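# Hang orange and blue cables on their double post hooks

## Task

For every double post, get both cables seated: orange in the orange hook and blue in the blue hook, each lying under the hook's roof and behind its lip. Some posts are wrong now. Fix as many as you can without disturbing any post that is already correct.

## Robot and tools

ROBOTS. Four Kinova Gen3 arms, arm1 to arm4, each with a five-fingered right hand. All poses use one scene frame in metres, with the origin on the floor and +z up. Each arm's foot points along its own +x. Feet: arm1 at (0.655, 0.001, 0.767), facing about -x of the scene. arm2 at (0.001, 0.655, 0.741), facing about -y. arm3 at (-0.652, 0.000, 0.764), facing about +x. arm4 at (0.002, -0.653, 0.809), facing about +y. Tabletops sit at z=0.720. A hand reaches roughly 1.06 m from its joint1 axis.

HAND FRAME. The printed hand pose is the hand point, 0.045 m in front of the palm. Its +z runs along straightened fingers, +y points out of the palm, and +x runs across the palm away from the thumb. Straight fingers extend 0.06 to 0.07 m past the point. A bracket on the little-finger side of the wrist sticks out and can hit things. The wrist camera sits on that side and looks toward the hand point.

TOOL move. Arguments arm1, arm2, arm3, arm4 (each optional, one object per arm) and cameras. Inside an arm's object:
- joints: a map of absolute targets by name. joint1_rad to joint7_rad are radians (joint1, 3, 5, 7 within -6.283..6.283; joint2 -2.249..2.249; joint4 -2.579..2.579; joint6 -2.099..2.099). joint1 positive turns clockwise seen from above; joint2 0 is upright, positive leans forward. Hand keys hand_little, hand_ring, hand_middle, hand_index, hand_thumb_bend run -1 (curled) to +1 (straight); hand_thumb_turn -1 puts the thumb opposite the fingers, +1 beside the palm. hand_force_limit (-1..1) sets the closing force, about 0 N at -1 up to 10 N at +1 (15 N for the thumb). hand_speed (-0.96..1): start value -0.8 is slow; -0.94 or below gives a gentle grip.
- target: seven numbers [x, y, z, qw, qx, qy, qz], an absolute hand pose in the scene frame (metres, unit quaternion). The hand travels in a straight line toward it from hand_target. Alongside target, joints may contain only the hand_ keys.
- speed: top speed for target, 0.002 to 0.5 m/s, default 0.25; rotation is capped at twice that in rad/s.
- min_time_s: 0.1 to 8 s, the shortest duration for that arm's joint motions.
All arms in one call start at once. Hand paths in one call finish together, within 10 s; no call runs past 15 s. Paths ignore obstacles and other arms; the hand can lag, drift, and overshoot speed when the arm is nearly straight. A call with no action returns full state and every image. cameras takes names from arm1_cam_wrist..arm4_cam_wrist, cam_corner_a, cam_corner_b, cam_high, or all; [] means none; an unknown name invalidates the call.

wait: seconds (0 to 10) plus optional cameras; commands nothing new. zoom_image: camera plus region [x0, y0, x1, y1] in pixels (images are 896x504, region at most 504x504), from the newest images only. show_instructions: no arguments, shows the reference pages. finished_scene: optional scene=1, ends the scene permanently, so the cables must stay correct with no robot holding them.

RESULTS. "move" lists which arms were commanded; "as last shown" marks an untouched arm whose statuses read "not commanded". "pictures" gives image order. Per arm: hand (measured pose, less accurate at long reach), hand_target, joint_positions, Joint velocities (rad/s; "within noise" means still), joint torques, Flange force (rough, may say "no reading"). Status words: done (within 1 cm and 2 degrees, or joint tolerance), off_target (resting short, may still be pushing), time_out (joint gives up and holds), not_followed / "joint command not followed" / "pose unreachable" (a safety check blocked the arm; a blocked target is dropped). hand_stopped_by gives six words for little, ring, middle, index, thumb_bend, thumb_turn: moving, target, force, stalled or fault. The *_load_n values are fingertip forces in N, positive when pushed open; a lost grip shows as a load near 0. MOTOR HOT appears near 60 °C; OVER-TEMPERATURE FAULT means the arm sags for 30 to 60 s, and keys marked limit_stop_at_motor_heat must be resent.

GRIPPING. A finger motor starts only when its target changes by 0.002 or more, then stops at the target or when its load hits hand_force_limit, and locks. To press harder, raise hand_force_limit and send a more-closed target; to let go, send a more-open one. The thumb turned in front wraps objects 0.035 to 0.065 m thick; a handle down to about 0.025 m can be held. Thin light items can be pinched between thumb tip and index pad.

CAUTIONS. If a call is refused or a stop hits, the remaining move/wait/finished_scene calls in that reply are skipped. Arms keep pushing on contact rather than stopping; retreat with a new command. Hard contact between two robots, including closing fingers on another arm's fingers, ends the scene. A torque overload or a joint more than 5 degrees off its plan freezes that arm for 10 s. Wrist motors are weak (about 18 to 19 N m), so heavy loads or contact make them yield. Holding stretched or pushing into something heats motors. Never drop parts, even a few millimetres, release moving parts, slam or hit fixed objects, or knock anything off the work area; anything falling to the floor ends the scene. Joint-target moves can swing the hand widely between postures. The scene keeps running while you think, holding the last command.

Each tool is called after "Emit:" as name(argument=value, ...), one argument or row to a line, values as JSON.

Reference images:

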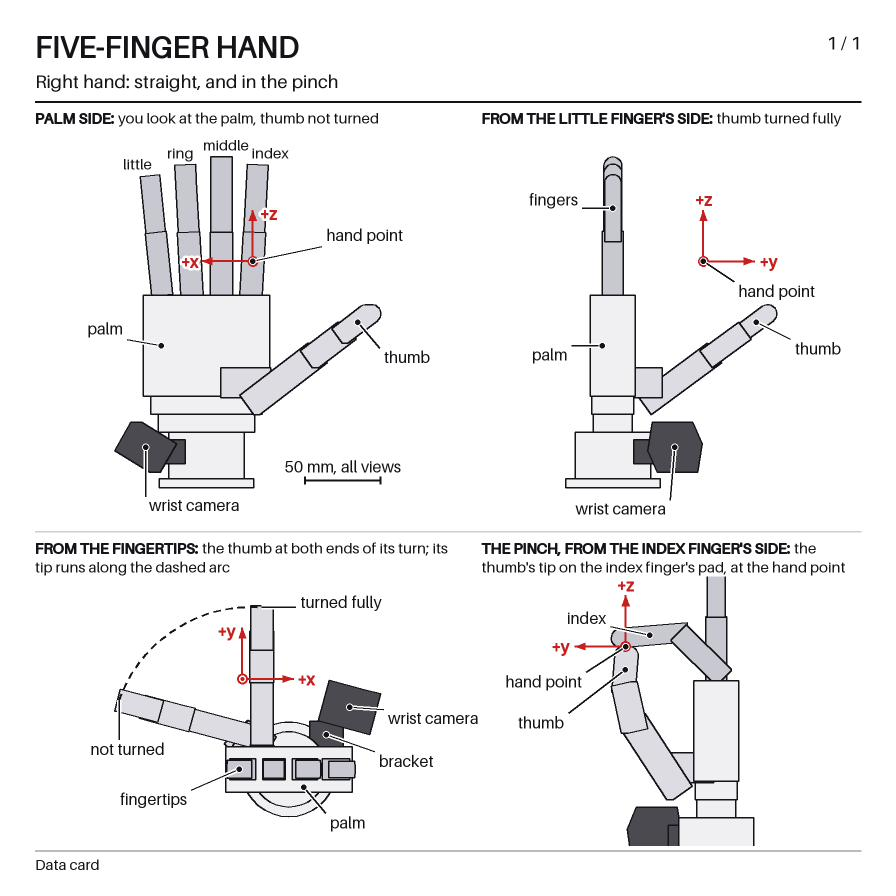

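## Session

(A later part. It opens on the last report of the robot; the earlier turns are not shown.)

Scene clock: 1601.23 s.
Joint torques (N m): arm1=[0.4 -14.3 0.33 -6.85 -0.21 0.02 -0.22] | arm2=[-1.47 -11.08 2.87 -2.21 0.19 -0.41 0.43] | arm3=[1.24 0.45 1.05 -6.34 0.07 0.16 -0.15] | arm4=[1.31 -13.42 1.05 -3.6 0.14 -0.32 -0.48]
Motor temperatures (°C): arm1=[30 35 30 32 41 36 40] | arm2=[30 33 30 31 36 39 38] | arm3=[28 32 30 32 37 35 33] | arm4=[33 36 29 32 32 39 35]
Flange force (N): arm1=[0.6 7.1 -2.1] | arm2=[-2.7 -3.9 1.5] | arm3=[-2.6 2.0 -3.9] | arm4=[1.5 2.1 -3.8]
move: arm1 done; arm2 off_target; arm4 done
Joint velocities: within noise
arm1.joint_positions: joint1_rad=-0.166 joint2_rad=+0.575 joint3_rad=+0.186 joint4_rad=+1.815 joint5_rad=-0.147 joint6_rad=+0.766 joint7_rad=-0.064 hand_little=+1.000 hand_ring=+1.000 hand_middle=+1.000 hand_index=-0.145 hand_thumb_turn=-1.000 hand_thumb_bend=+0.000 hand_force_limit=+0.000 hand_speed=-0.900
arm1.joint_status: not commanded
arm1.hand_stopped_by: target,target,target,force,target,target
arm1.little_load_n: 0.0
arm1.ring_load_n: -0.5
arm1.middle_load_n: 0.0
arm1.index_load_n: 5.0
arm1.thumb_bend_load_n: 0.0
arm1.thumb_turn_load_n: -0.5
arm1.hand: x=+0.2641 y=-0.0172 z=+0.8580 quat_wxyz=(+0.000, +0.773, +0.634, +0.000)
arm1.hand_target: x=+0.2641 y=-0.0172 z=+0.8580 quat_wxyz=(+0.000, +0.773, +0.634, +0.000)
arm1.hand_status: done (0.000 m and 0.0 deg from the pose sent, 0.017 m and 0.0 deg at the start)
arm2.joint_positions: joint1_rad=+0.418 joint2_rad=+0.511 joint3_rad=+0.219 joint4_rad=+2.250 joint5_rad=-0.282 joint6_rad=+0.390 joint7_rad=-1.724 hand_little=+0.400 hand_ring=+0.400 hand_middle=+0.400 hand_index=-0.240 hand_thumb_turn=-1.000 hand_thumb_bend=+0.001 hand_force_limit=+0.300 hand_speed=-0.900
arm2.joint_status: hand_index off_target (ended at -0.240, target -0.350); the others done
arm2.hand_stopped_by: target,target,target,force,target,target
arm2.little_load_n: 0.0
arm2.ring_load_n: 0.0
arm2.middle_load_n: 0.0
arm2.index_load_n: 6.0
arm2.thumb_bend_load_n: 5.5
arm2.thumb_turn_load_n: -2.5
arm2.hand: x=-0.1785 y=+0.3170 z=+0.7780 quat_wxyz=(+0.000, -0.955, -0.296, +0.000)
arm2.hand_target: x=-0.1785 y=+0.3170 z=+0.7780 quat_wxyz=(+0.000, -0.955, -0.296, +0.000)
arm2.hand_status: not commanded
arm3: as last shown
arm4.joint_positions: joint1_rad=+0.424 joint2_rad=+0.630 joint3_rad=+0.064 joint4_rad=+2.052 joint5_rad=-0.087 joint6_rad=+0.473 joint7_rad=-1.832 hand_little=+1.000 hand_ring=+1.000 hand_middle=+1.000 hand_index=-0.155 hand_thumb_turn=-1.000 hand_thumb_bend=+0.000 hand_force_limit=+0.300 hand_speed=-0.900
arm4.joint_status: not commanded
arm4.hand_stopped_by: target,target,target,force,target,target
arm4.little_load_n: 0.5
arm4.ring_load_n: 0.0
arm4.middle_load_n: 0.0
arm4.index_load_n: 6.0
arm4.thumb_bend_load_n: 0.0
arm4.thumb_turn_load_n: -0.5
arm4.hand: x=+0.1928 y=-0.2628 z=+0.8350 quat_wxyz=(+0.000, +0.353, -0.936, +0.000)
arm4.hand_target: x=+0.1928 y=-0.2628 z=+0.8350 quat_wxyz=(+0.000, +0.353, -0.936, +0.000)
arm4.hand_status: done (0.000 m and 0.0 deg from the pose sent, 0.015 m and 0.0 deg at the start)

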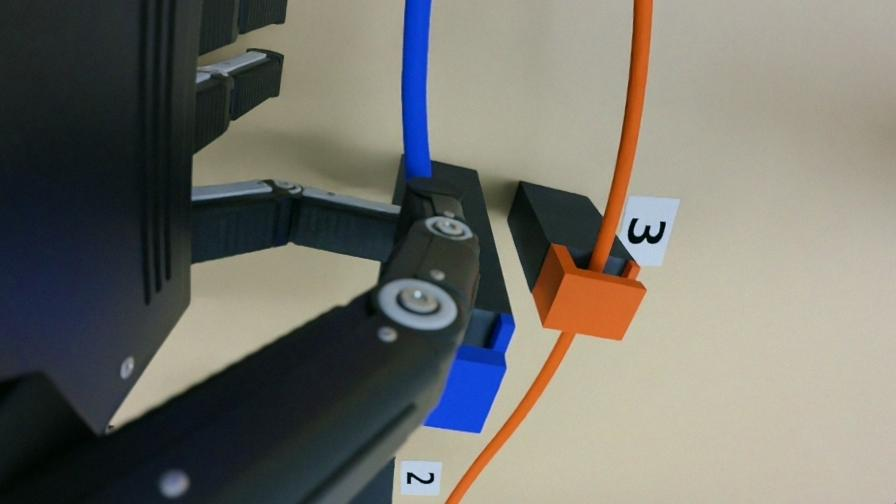

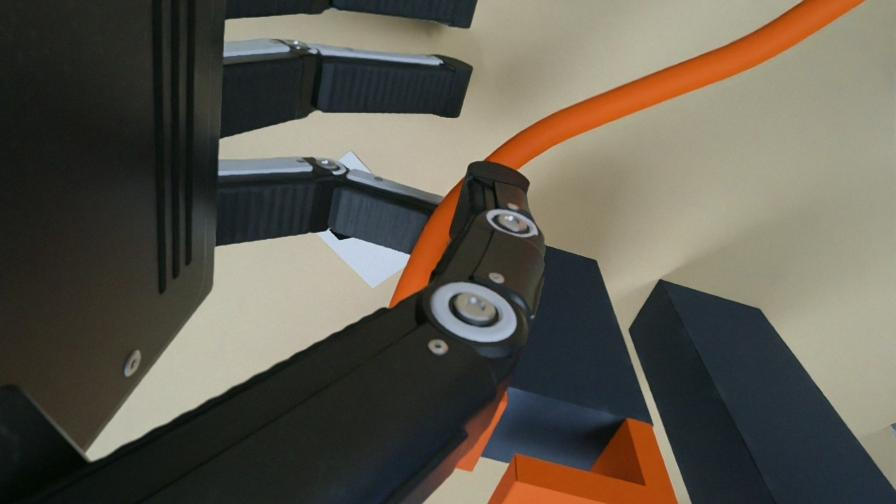

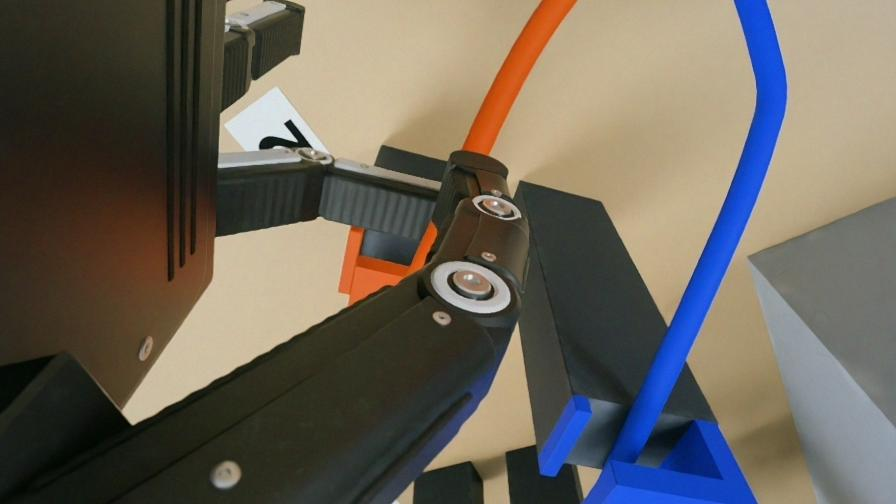

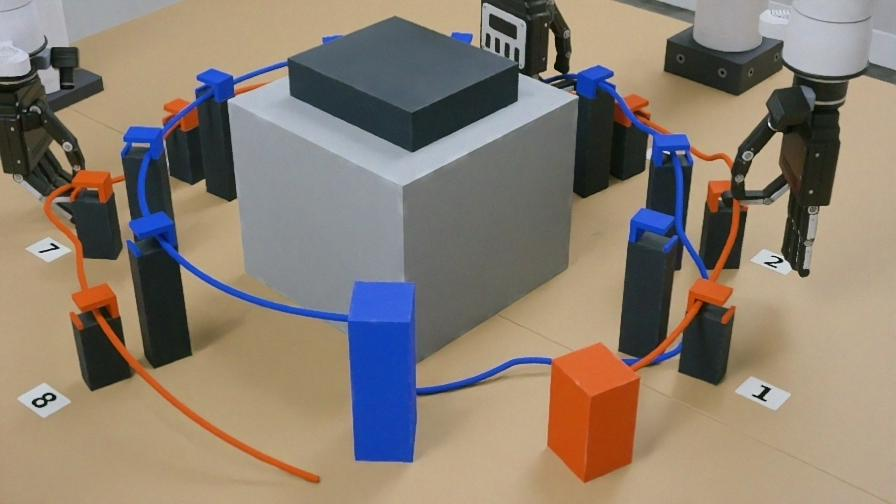

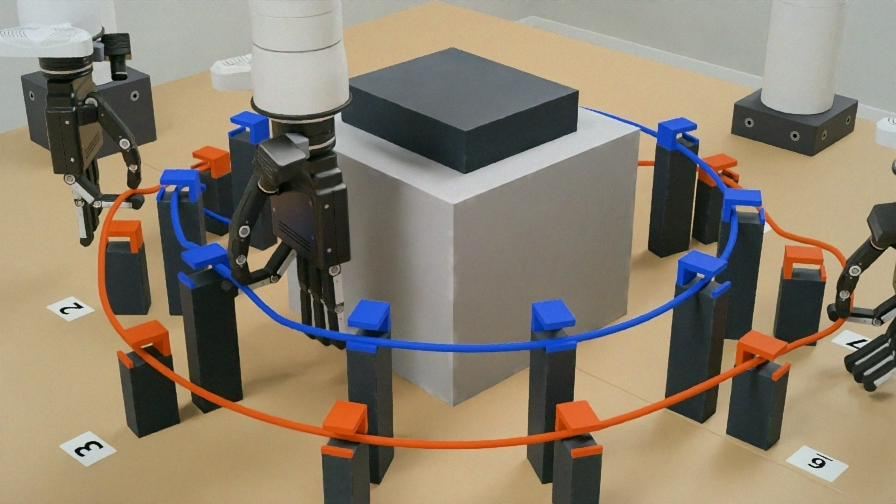

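Emit:
move(
  arm1={"target": [0.2641, -0.0172, 0.8555, 0, 0.7733, 0.6340, 0], "speed": 0.08},
  arm2={"target": [-0.1785, 0.3170, 0.803, 0, 0.9553, 0.2957, 0], "speed": 0.08},
  arm4={"target": [0.2205, -0.2943, 0.835, 0, 0.3527, -0.9357, 0], "speed": 0.08},
)

Emit:
move(
  arm1={"joints": {"hand_thumb_bend": 1, "hand_index": 0.6, "hand_speed": 0.2}},
  cameras=["arm1_cam_wrist", "arm2_cam_wrist", "arm4_cam_wrist", "cam_corner_a", "cam_corner_b"],
)

Emit:
zoom_image(
  camera="cam_corner_b",
  region=[80, 180, 230, 305],
)

Emit:
zoom_image(
  camera="cam_corner_a",
  region=[560, 50, 640, 120],
)

Emit:
zoom_image(
  camera="cam_corner_a",
  region=[680, 130, 830, 280],
)

Emit:
zoom_image(
  camera="cam_corner_a",
  region=[0, 100, 180, 280],
)

Scene clock: 1629.67 s.
Joint torques (N m): arm1=[0.36 -14.15 0.22 -6.6 -0.18 0.1 -0.32] | arm2=[-1.51 -10.64 2.92 -2.86 0.09 -0.44 0.41] | arm3=[1.25 0.45 1.11 -6.34 0.12 0.17 -0.15] | arm4=[0.88 -12.73 0.5 -2.88 0.09 0.03 -0.42]
Motor temperatures (°C): arm1=[30 35 30 32 41 36 40] | arm2=[30 33 30 31 36 39 38] | arm3=[28 32 30 32 37 35 33] | arm4=[33 37 29 32 32 39 35]
Flange force (N): arm1=[0.9 6.8 -2.4] | arm2=[-3.5 -3.3 0.8] | arm3=[-2.5 2.3 -3.9] | arm4=[0.2 1.6 -4.2]
move: arm1 done; arm2 done; arm4 done
Joint velocities: within noise
arm1.joint_positions: joint1_rad=-0.165 joint2_rad=+0.579 joint3_rad=+0.185 joint4_rad=+1.817 joint5_rad=-0.148 joint6_rad=+0.760 joint7_rad=-0.063 hand_little=+1.000 hand_ring=+1.000 hand_middle=+1.000 hand_index=-0.145 hand_thumb_turn=-1.000 hand_thumb_bend=+0.000 hand_force_limit=+0.000 hand_speed=-0.900
arm1.joint_status: not commanded
arm1.hand_stopped_by: target,target,target,force,target,target
arm1.little_load_n: 0.0
arm1.ring_load_n: 0.0
arm1.middle_load_n: 0.0
arm1.index_load_n: 5.0
arm1.thumb_bend_load_n: 0.0
arm1.thumb_turn_load_n: -1.0
arm1.hand: x=+0.2641 y=-0.0172 z=+0.8555 quat_wxyz=(+0.000, +0.773, +0.634, +0.000)
arm1.hand_target: x=+0.2641 y=-0.0172 z=+0.8555 quat_wxyz=(+0.000, +0.773, +0.634, +0.000)
arm1.hand_status: done (0.000 m and 0.0 deg from the pose sent, 0.002 m and 0.0 deg at the start)
arm2.joint_positions: joint1_rad=+0.380 joint2_rad=+0.444 joint3_rad=+0.264 joint4_rad=+2.231 joint5_rad=-0.245 joint6_rad=+0.478 joint7_rad=-1.756 hand_little=+0.400 hand_ring=+0.400 hand_middle=+0.400 hand_index=-0.240 hand_thumb_turn=-1.000 hand_thumb_bend=+0.001 hand_force_limit=+0.300 hand_speed=-0.900
arm2.joint_status: not commanded
arm2.hand_stopped_by: target,target,target,force,target,target
arm2.little_load_n: 0.0
arm2.ring_load_n: 0.0
arm2.middle_load_n: 0.0
arm2.index_load_n: 6.0
arm2.thumb_bend_load_n: 5.5
arm2.thumb_turn_load_n: -2.5
arm2.hand: x=-0.1785 y=+0.3170 z=+0.8030 quat_wxyz=(+0.000, -0.955, -0.296, +0.000)
arm2.hand_target: x=-0.1785 y=+0.3170 z=+0.8030 quat_wxyz=(+0.000, -0.955, -0.296, +0.000)
arm2.hand_status: done (0.000 m and 0.0 deg from the pose sent, 0.025 m and 0.0 deg at the start)
arm3: as last shown
arm4.joint_positions: joint1_rad=+0.537 joint2_rad=+0.618 joint3_rad=+0.053 joint4_rad=+2.083 joint5_rad=-0.072 joint6_rad=+0.453 joint7_rad=-1.741 hand_little=+1.000 hand_ring=+1.000 hand_middle=+1.000 hand_index=-0.156 hand_thumb_turn=-1.000 hand_thumb_bend=+0.000 hand_force_limit=+0.300 hand_speed=-0.900
arm4.joint_status: not commanded
arm4.hand_stopped_by: target,target,target,force,target,target
arm4.little_load_n: 0.0
arm4.ring_load_n: 0.0
arm4.middle_load_n: 0.0
arm4.index_load_n: 0.0
arm4.thumb_bend_load_n: 0.0
arm4.thumb_turn_load_n: 0.0
arm4.hand: x=+0.2205 y=-0.2943 z=+0.8350 quat_wxyz=(+0.000, +0.353, -0.936, +0.000)
arm4.hand_target: x=+0.2205 y=-0.2943 z=+0.8350 quat_wxyz=(+0.000, +0.353, -0.936, +0.000)
arm4.hand_status: done (0.000 m and 0.0 deg from the pose sent, 0.042 m and 0.0 deg at the start)
pictures: none

Scene clock: 1630.73 s.
Joint torques (N m): arm1=[0.43 -14.14 0.17 -6.61 -0.14 0.12 -0.23] | arm2=[-1.47 -10.5 3.02 -2.82 0.21 -0.46 0.39] | arm3=[1.26 0.37 1.07 -6.43 0.12 0.09 -0.05] | arm4=[0.88 -12.69 0.52 -2.86 0.08 0.01 -0.39]
Motor temperatures (°C): arm1=[30 35 30 32 41 36 40] | arm2=[30 33 30 31 36 39 38] | arm3=[28 32 30 32 37 35 33] | arm4=[33 37 29 32 32 39 35]
Flange force (N): arm1=[0.5 6.9 -2.4] | arm2=[-3.4 -3.2 0.7] | arm3=[-2.5 2.5 -3.8] | arm4=[0.2 1.6 -4.4]
move: arm1 done
Joint velocities: within noise
arm1.joint_positions: joint1_rad=-0.165 joint2_rad=+0.579 joint3_rad=+0.185 joint4_rad=+1.817 joint5_rad=-0.148 joint6_rad=+0.760 joint7_rad=-0.063 hand_little=+1.000 hand_ring=+1.000 hand_middle=+1.000 hand_index=+0.600 hand_thumb_turn=-1.000 hand_thumb_bend=+1.000 hand_force_limit=+0.000 hand_speed=+0.200
arm1.joint_status: all done
arm1.hand_stopped_by: target,target,target,target,target,target
arm1.little_load_n: 0.0
arm1.ring_load_n: 0.0
arm1.middle_load_n: 0.0
arm1.index_load_n: 0.0
arm1.thumb_bend_load_n: 0.0
arm1.thumb_turn_load_n: 0.0
arm1.hand: x=+0.2641 y=-0.0172 z=+0.8555 quat_wxyz=(+0.000, +0.773, +0.634, +0.000)
arm1.hand_target: x=+0.2641 y=-0.0172 z=+0.8555 quat_wxyz=(+0.000, +0.773, +0.634, +0.000)
arm1.hand_status: not commanded
arm2, arm3, arm4: as last shown
arm2.middle_load_n: 0.5
arm2.thumb_bend_load_n: 6.0
arm2.thumb_turn_load_n: -2.0
arm3.thumb_bend_load_n: -0.5
arm4.ring_load_n: 0.5

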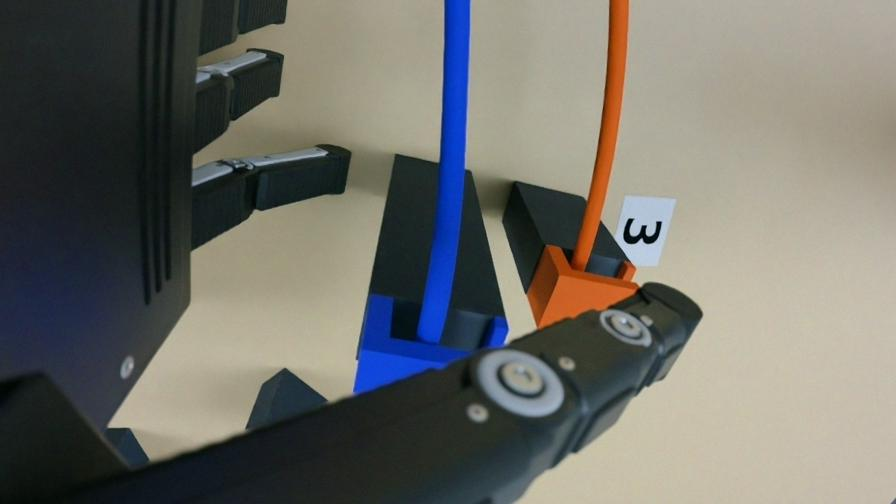

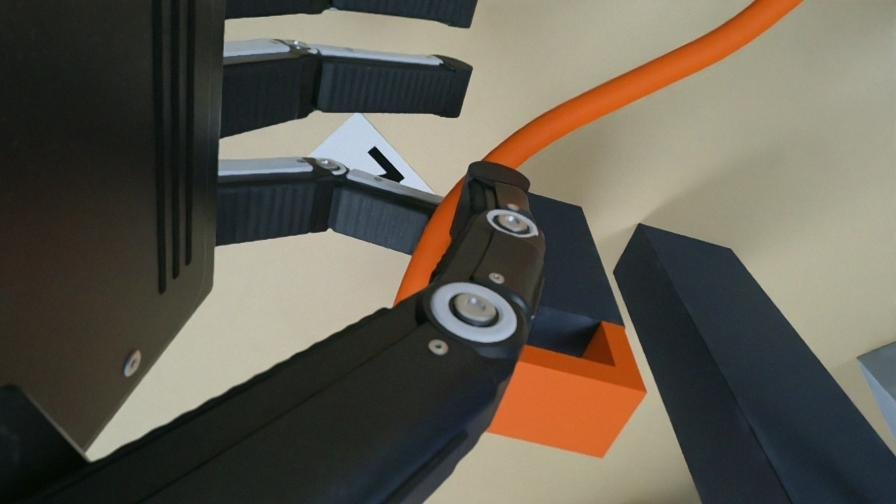

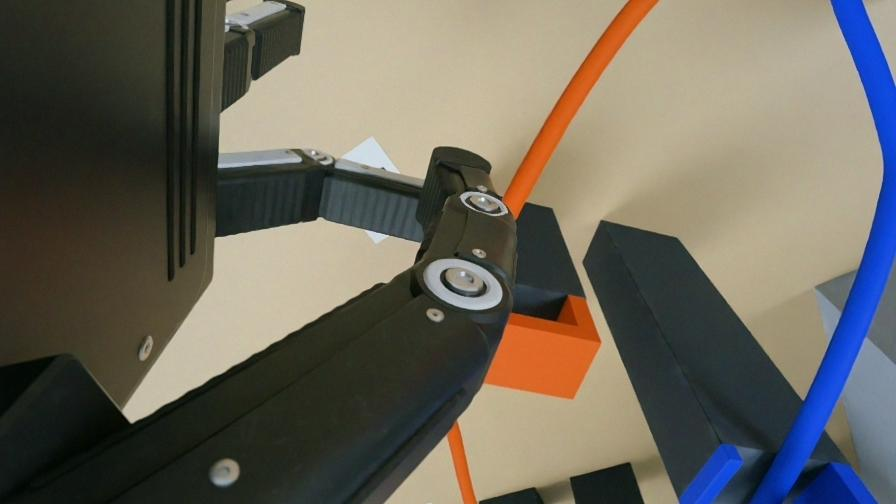

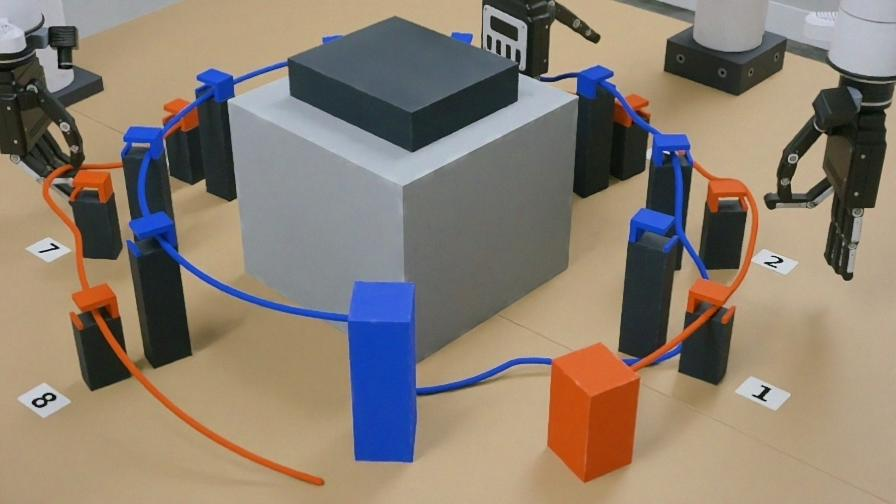

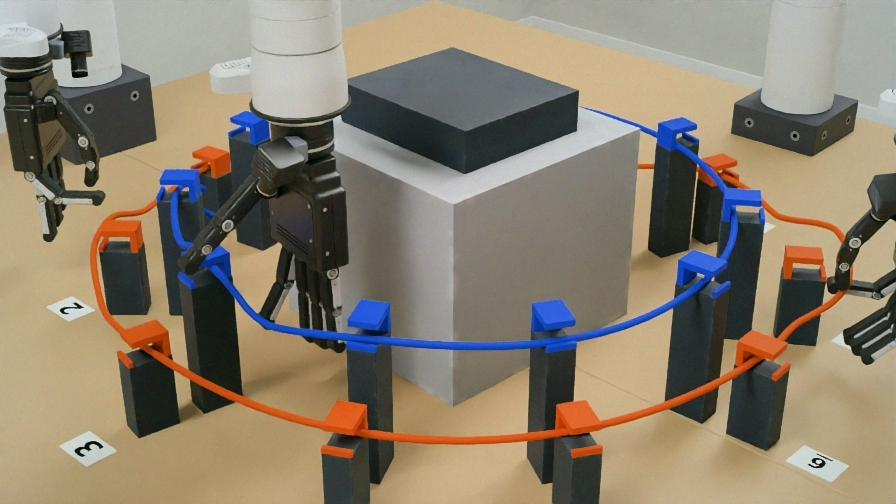

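Scaled by 3.360 from the camera's image (finer frame: 1280x720).

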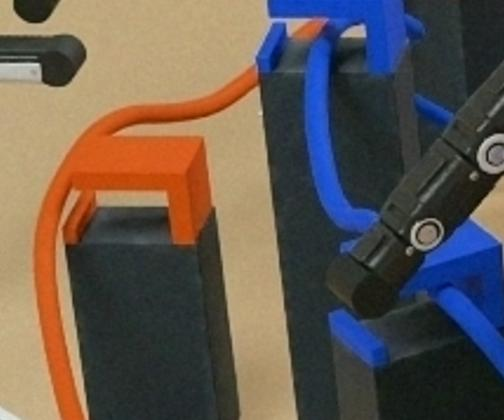

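Scaled by 6.300 from the camera's image (finer frame: 1280x720).

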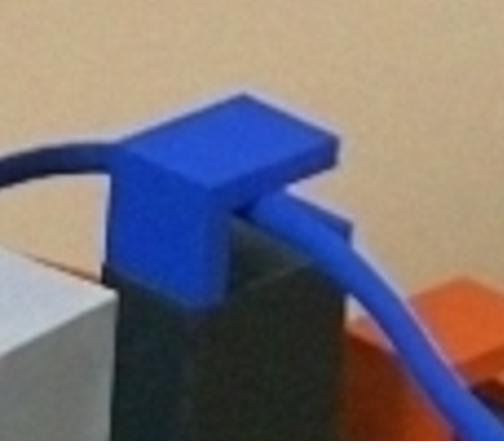

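Scaled by 3.360 from the camera's image (finer frame: 1280x720).

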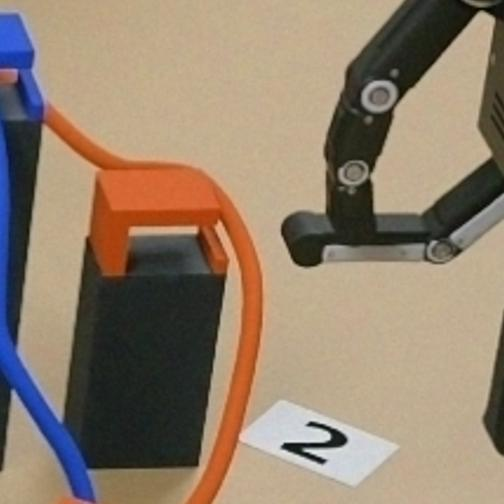

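Scaled by 2.800 from the camera's image (finer frame: 1280x720).

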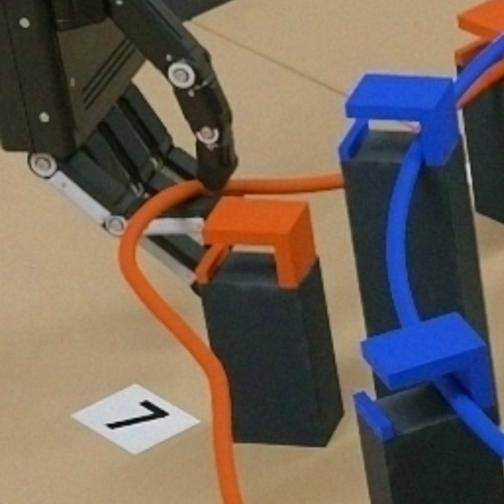

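Emit:
zoom_image(
  camera="cam_corner_b",
  region=[740, 180, 896, 336],
)

Emit:
zoom_image(
  camera="cam_corner_a",
  region=[20, 120, 140, 240],
)

Emit:
zoom_image(
  camera="arm2_cam_wrist",
  region=[300, 100, 680, 480],
)

Scaled by 3.231 from the camera's image (finer frame: 1280x720).

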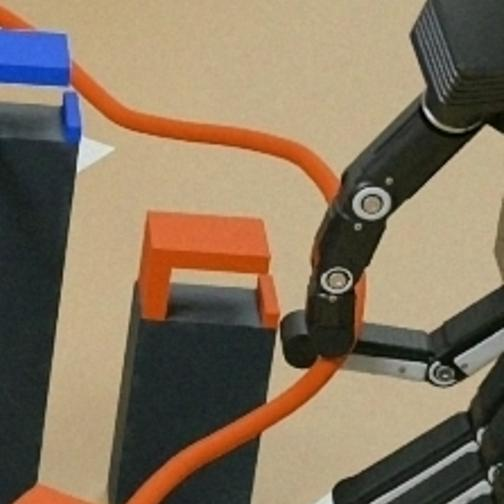

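Scaled by 4.200 from the camera's image (finer frame: 1280x720).

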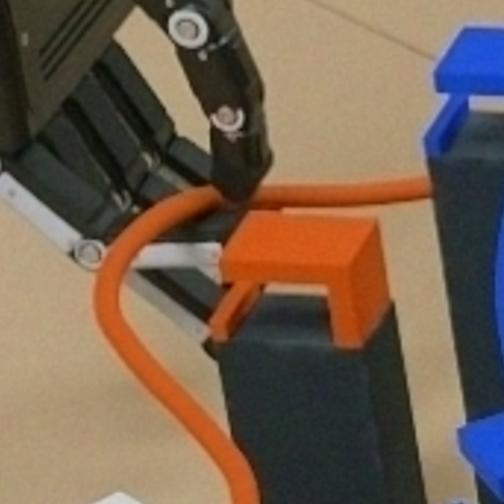

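Scaled by 1.326 from the camera's image (finer frame: 1280x720).

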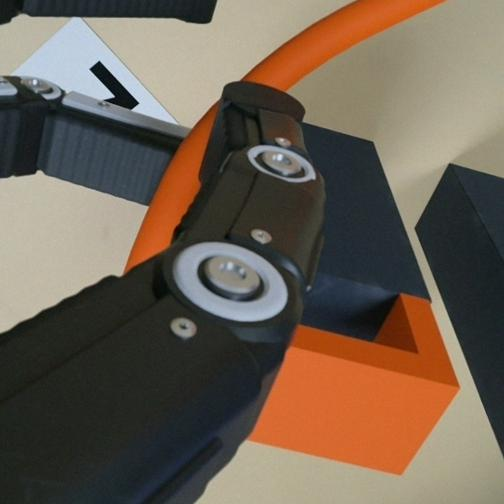

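Emit:
move(
  arm1={"target": [0.2641, -0.0172, 0.95, 0, 0.7733, 0.6340, 0], "speed": 0.2},
  arm2={"target": [-0.1672, 0.3005, 0.797, 0, 0.9553, 0.2957, 0], "speed": 0.08},
  arm4={"joints": {"hand_index": 0.4, "hand_middle": 0.4, "hand_ring": 0.4, "hand_little": 0.4, "hand_thumb_bend": 0.6, "hand_speed": 0.2}},
)

Emit:
move(
  arm4={"target": [0.1972, -0.2678, 0.804, 0, 0.3527, -0.9357, 0], "speed": 0.1},
  cameras=["arm1_cam_wrist", "arm2_cam_wrist", "arm4_cam_wrist", "cam_corner_a", "cam_corner_b"],
)

Emit:
zoom_image(
  camera="cam_corner_b",
  region=[60, 160, 240, 310],
)

Emit:
zoom_image(
  camera="cam_corner_a",
  region=[680, 130, 830, 280],
)

Emit:
zoom_image(
  camera="cam_corner_a",
  region=[20, 120, 140, 240],
)

Emit:
zoom_image(
  camera="cam_corner_b",
  region=[740, 180, 896, 336],
)

Scene clock: 1855.67 s.
Joint torques (N m): arm1=[0.31 -13.07 0.04 -8.13 -0.17 0.14 -0.28] | arm2=[-1.67 -10.93 2.88 -2.72 0.17 -0.35 0.43] | arm3=[1.25 0.44 1.13 -6.36 0.08 0.15 -0.1] | arm4=[0.91 -12.81 0.52 -2.83 0.07 -0.02 -0.44]
Motor temperatures (°C): arm1=[30 35 30 31 40 36 40] | arm2=[30 35 30 31 36 39 38] | arm3=[28 32 29 32 37 35 33] | arm4=[33 35 29 32 32 38 35]
Flange force (N): arm1=[1.4 7.8 -0.1] | arm2=[-3.7 -3.5 1.1] | arm3=[-2.5 2.5 -3.9] | arm4=[-0.1 1.7 -4.2]
move: arm1 done; arm2 done; arm4 done
Joint velocities: within noise
arm1.joint_positions: joint1_rad=-0.189 joint2_rad=+0.435 joint3_rad=+0.216 joint4_rad=+1.692 joint5_rad=-0.107 joint6_rad=+1.027 joint7_rad=-0.098 hand_little=+1.000 hand_ring=+1.000 hand_middle=+1.000 hand_index=+0.600 hand_thumb_turn=-1.000 hand_thumb_bend=+1.000 hand_force_limit=+0.000 hand_speed=+0.200
arm1.joint_status: not commanded
arm1.hand_stopped_by: target,target,target,target,target,target
arm1.little_load_n: 0.0
arm1.ring_load_n: 0.0
arm1.middle_load_n: 0.0
arm1.index_load_n: 0.0
arm1.thumb_bend_load_n: 0.0
arm1.thumb_turn_load_n: 0.0
arm1.hand: x=+0.2641 y=-0.0172 z=+0.9500 quat_wxyz=(+0.000, +0.773, +0.634, +0.000)
arm1.hand_target: x=+0.2641 y=-0.0172 z=+0.9500 quat_wxyz=(+0.000, +0.773, +0.634, +0.000)
arm1.hand_status: done (0.000 m and 0.0 deg from the pose sent, 0.095 m and 0.0 deg at the start)
arm2.joint_positions: joint1_rad=+0.331 joint2_rad=+0.471 joint3_rad=+0.260 joint4_rad=+2.212 joint5_rad=-0.256 joint6_rad=+0.471 joint7_rad=-1.802 hand_little=+0.400 hand_ring=+0.400 hand_middle=+0.400 hand_index=-0.240 hand_thumb_turn=-1.000 hand_thumb_bend=+0.001 hand_force_limit=+0.300 hand_speed=-0.900
arm2.joint_status: not commanded
arm2.hand_stopped_by: target,target,target,force,target,target
arm2.little_load_n: 0.0
arm2.ring_load_n: 0.0
arm2.middle_load_n: 0.0
arm2.index_load_n: 5.5
arm2.thumb_bend_load_n: 6.0
arm2.thumb_turn_load_n: -2.5
arm2.hand: x=-0.1672 y=+0.3005 z=+0.7970 quat_wxyz=(+0.000, -0.955, -0.296, +0.000)
arm2.hand_target: x=-0.1672 y=+0.3005 z=+0.7970 quat_wxyz=(+0.000, -0.955, -0.296, +0.000)
arm2.hand_status: done (0.000 m and 0.0 deg from the pose sent, 0.021 m and 0.0 deg at the start)
arm3.joint_positions: joint1_rad=+0.513 joint2_rad=-0.471 joint3_rad=-0.059 joint4_rad=+1.558 joint5_rad=-0.014 joint6_rad=+2.038 joint7_rad=-1.722 hand_little=+1.000 hand_ring=+1.000 hand_middle=+1.000 hand_index=+1.000 hand_thumb_turn=+1.000 hand_thumb_bend=+1.000 hand_force_limit=+0.000 hand_speed=-0.800
arm3.joint_status: not commanded
arm3.hand_stopped_by: target,target,target,target,target,target
arm3.little_load_n: 0.0
arm3.ring_load_n: 0.0
arm3.middle_load_n: 0.0
arm3.index_load_n: 0.0
arm3.thumb_bend_load_n: 0.0
arm3.thumb_turn_load_n: 0.0
arm3.hand: x=-0.5100 y=-0.0138 z=+1.2460 quat_wxyz=(-0.002, -0.283, -0.959, +0.015)
arm3.hand_target: x=-0.5100 y=-0.0138 z=+1.2460 quat_wxyz=(-0.002, -0.283, -0.959, +0.015)
arm3.hand_status: not commanded
arm4.joint_positions: joint1_rad=+0.537 joint2_rad=+0.618 joint3_rad=+0.053 joint4_rad=+2.083 joint5_rad=-0.072 joint6_rad=+0.453 joint7_rad=-1.741 hand_little=+0.400 hand_ring=+0.400 hand_middle=+0.400 hand_index=+0.400 hand_thumb_turn=-1.000 hand_thumb_bend=+0.600 hand_force_limit=+0.300 hand_speed=+0.200
arm4.joint_status: all done
arm4.hand_stopped_by: target,target,target,target,target,target
arm4.little_load_n: 0.0
arm4.ring_load_n: 0.0
arm4.middle_load_n: 0.0
arm4.index_load_n: 0.0
arm4.thumb_bend_load_n: 0.0
arm4.thumb_turn_load_n: 0.0
arm4.hand: x=+0.2205 y=-0.2943 z=+0.8350 quat_wxyz=(+0.000, +0.353, -0.936, +0.000)
arm4.hand_target: x=+0.2205 y=-0.2943 z=+0.8350 quat_wxyz=(+0.000, +0.353, -0.936, +0.000)
arm4.hand_status: not commanded
pictures: none

Scene clock: 1856.67 s.
Joint torques (N m): arm1=[0.33 -13.16 0.11 -7.99 -0.21 0.07 -0.24] | arm2=[-1.7 -10.85 3.06 -2.7 0.16 -0.39 0.44] | arm3=[1.25 0.46 1.12 -6.3 0.07 0.12 -0.09] | arm4=[0.88 -13.53 0.58 -2.28 0.11 -0.01 -0.44]
Motor temperatures (°C): arm1=[30 35 30 31 40 36 40] | arm2=[30 35 30 31 36 39 38] | arm3=[28 32 29 32 37 35 33] | arm4=[33 35 29 32 32 38 35]
Flange force (N): arm1=[1.1 7.1 -0.5] | arm2=[-3.8 -3.6 1.0] | arm3=[-2.5 2.4 -4.1] | arm4=[-0.3 1.7 -4.2]
move: arm4 done
Joint velocities: within noise
arm1, arm2, arm3: as last shown
arm1.index_load_n: 0.5
arm4.joint_positions: joint1_rad=+0.450 joint2_rad=+0.703 joint3_rad=+0.051 joint4_rad=+2.071 joint5_rad=-0.093 joint6_rad=+0.380 joint7_rad=-1.810 hand_little=+0.400 hand_ring=+0.400 hand_middle=+0.400 hand_index=+0.400 hand_thumb_turn=-1.000 hand_thumb_bend=+0.600 hand_force_limit=+0.300 hand_speed=+0.200
arm4.joint_status: not commanded
arm4.hand_stopped_by: target,target,target,target,target,target
arm4.little_load_n: 0.0
arm4.ring_load_n: 0.0
arm4.middle_load_n: 0.0
arm4.index_load_n: 0.0
arm4.thumb_bend_load_n: 0.0
arm4.thumb_turn_load_n: 0.0
arm4.hand: x=+0.1972 y=-0.2678 z=+0.8040 quat_wxyz=(+0.000, +0.353, -0.936, +0.000)
arm4.hand_target: x=+0.1972 y=-0.2678 z=+0.8040 quat_wxyz=(+0.000, +0.353, -0.936, +0.000)
arm4.hand_status: done (0.000 m and 0.0 deg from the pose sent, 0.047 m and 0.0 deg at the start)

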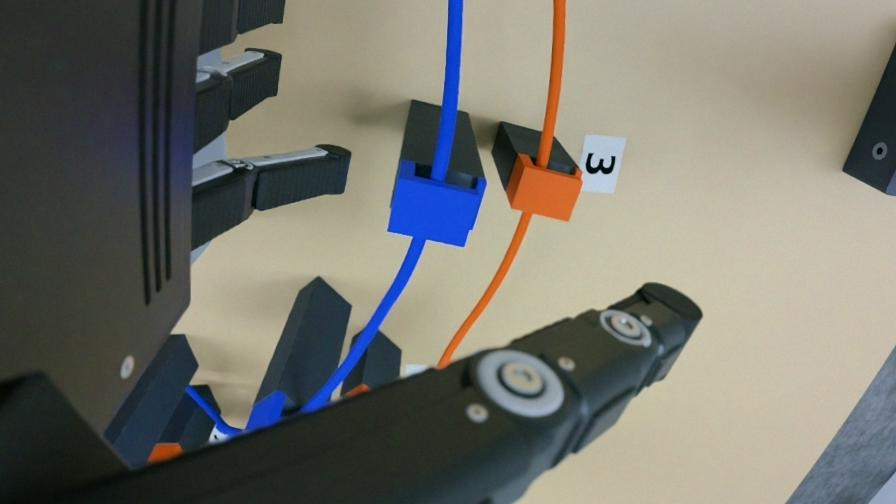

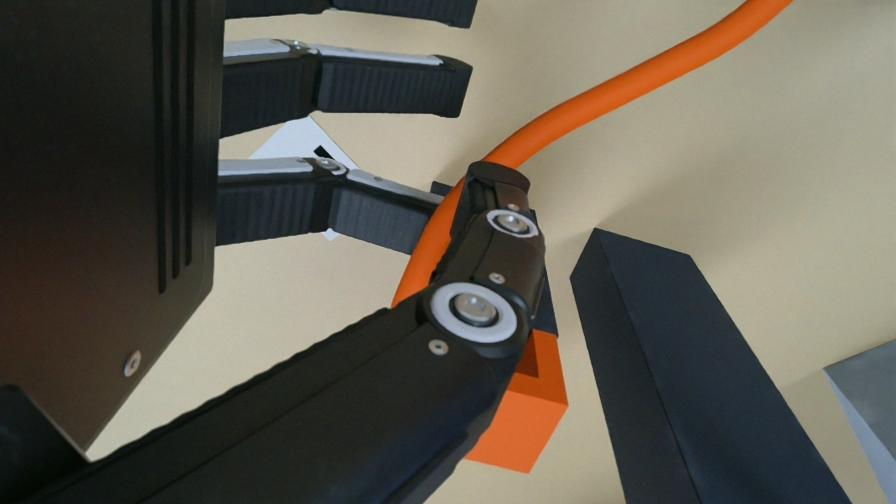

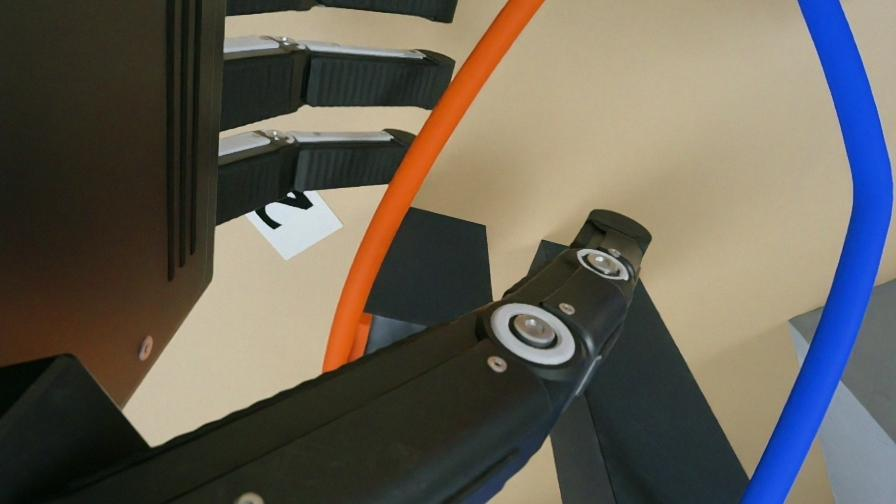

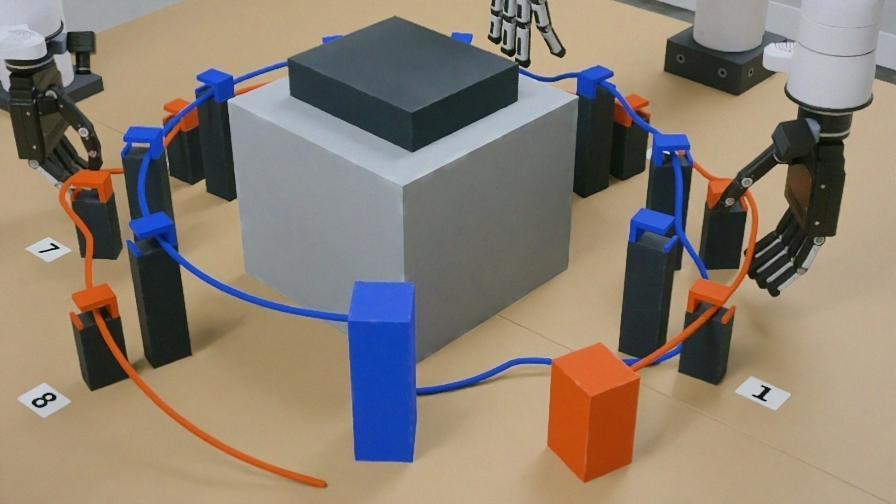

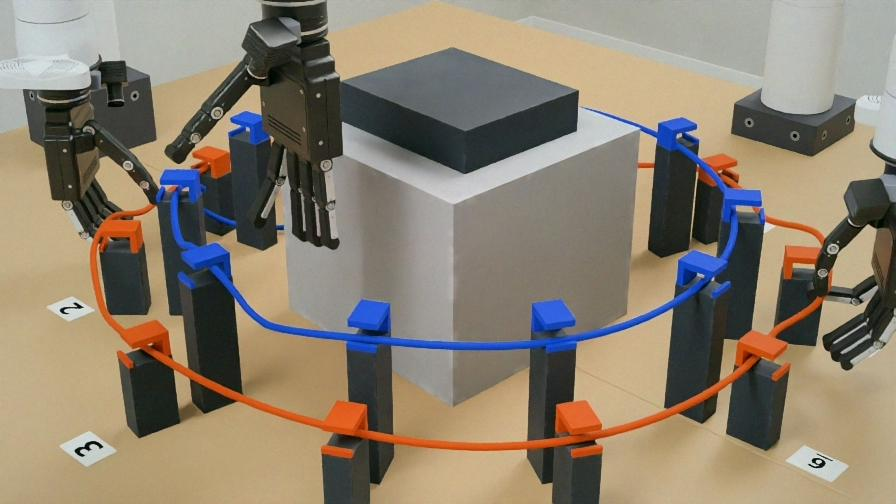

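Scaled by 2.800 from the camera's image (finer frame: 1280x720).

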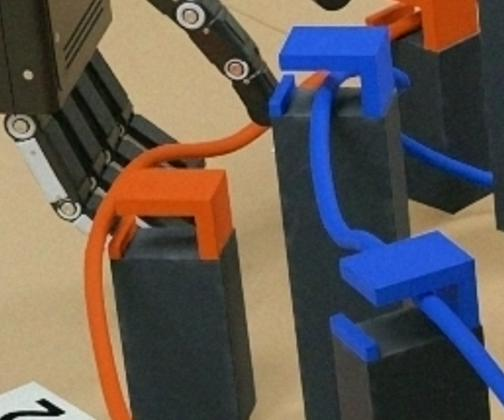

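Scaled by 3.360 from the camera's image (finer frame: 1280x720).

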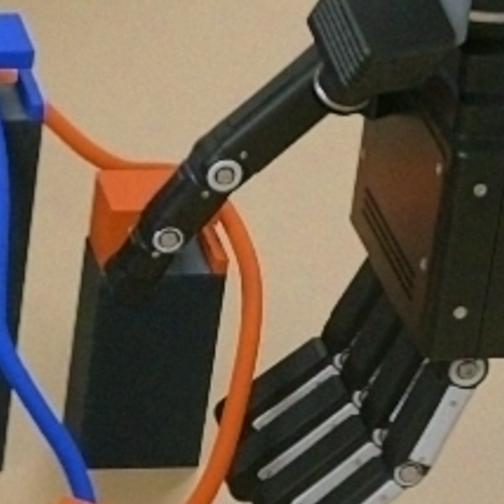

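Scaled by 4.200 from the camera's image (finer frame: 1280x720).

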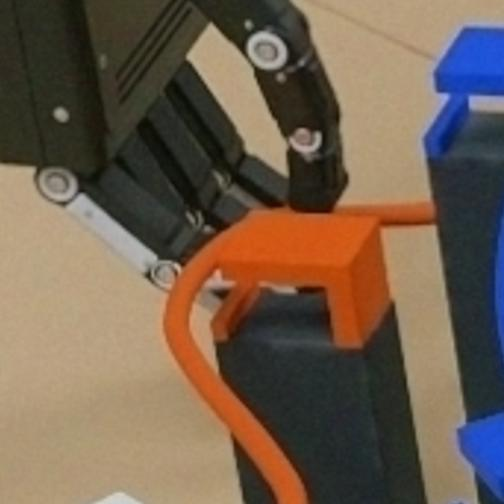

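Scaled by 3.231 from the camera's image (finer frame: 1280x720).

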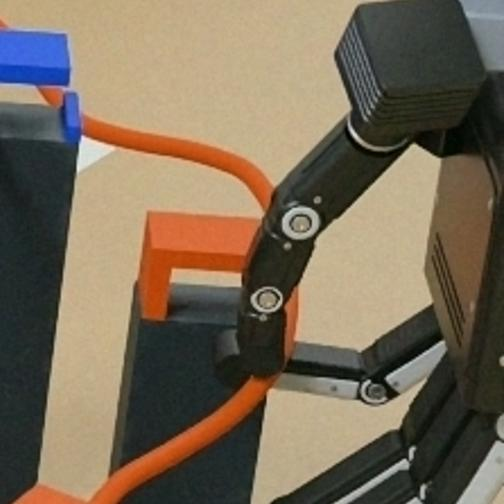

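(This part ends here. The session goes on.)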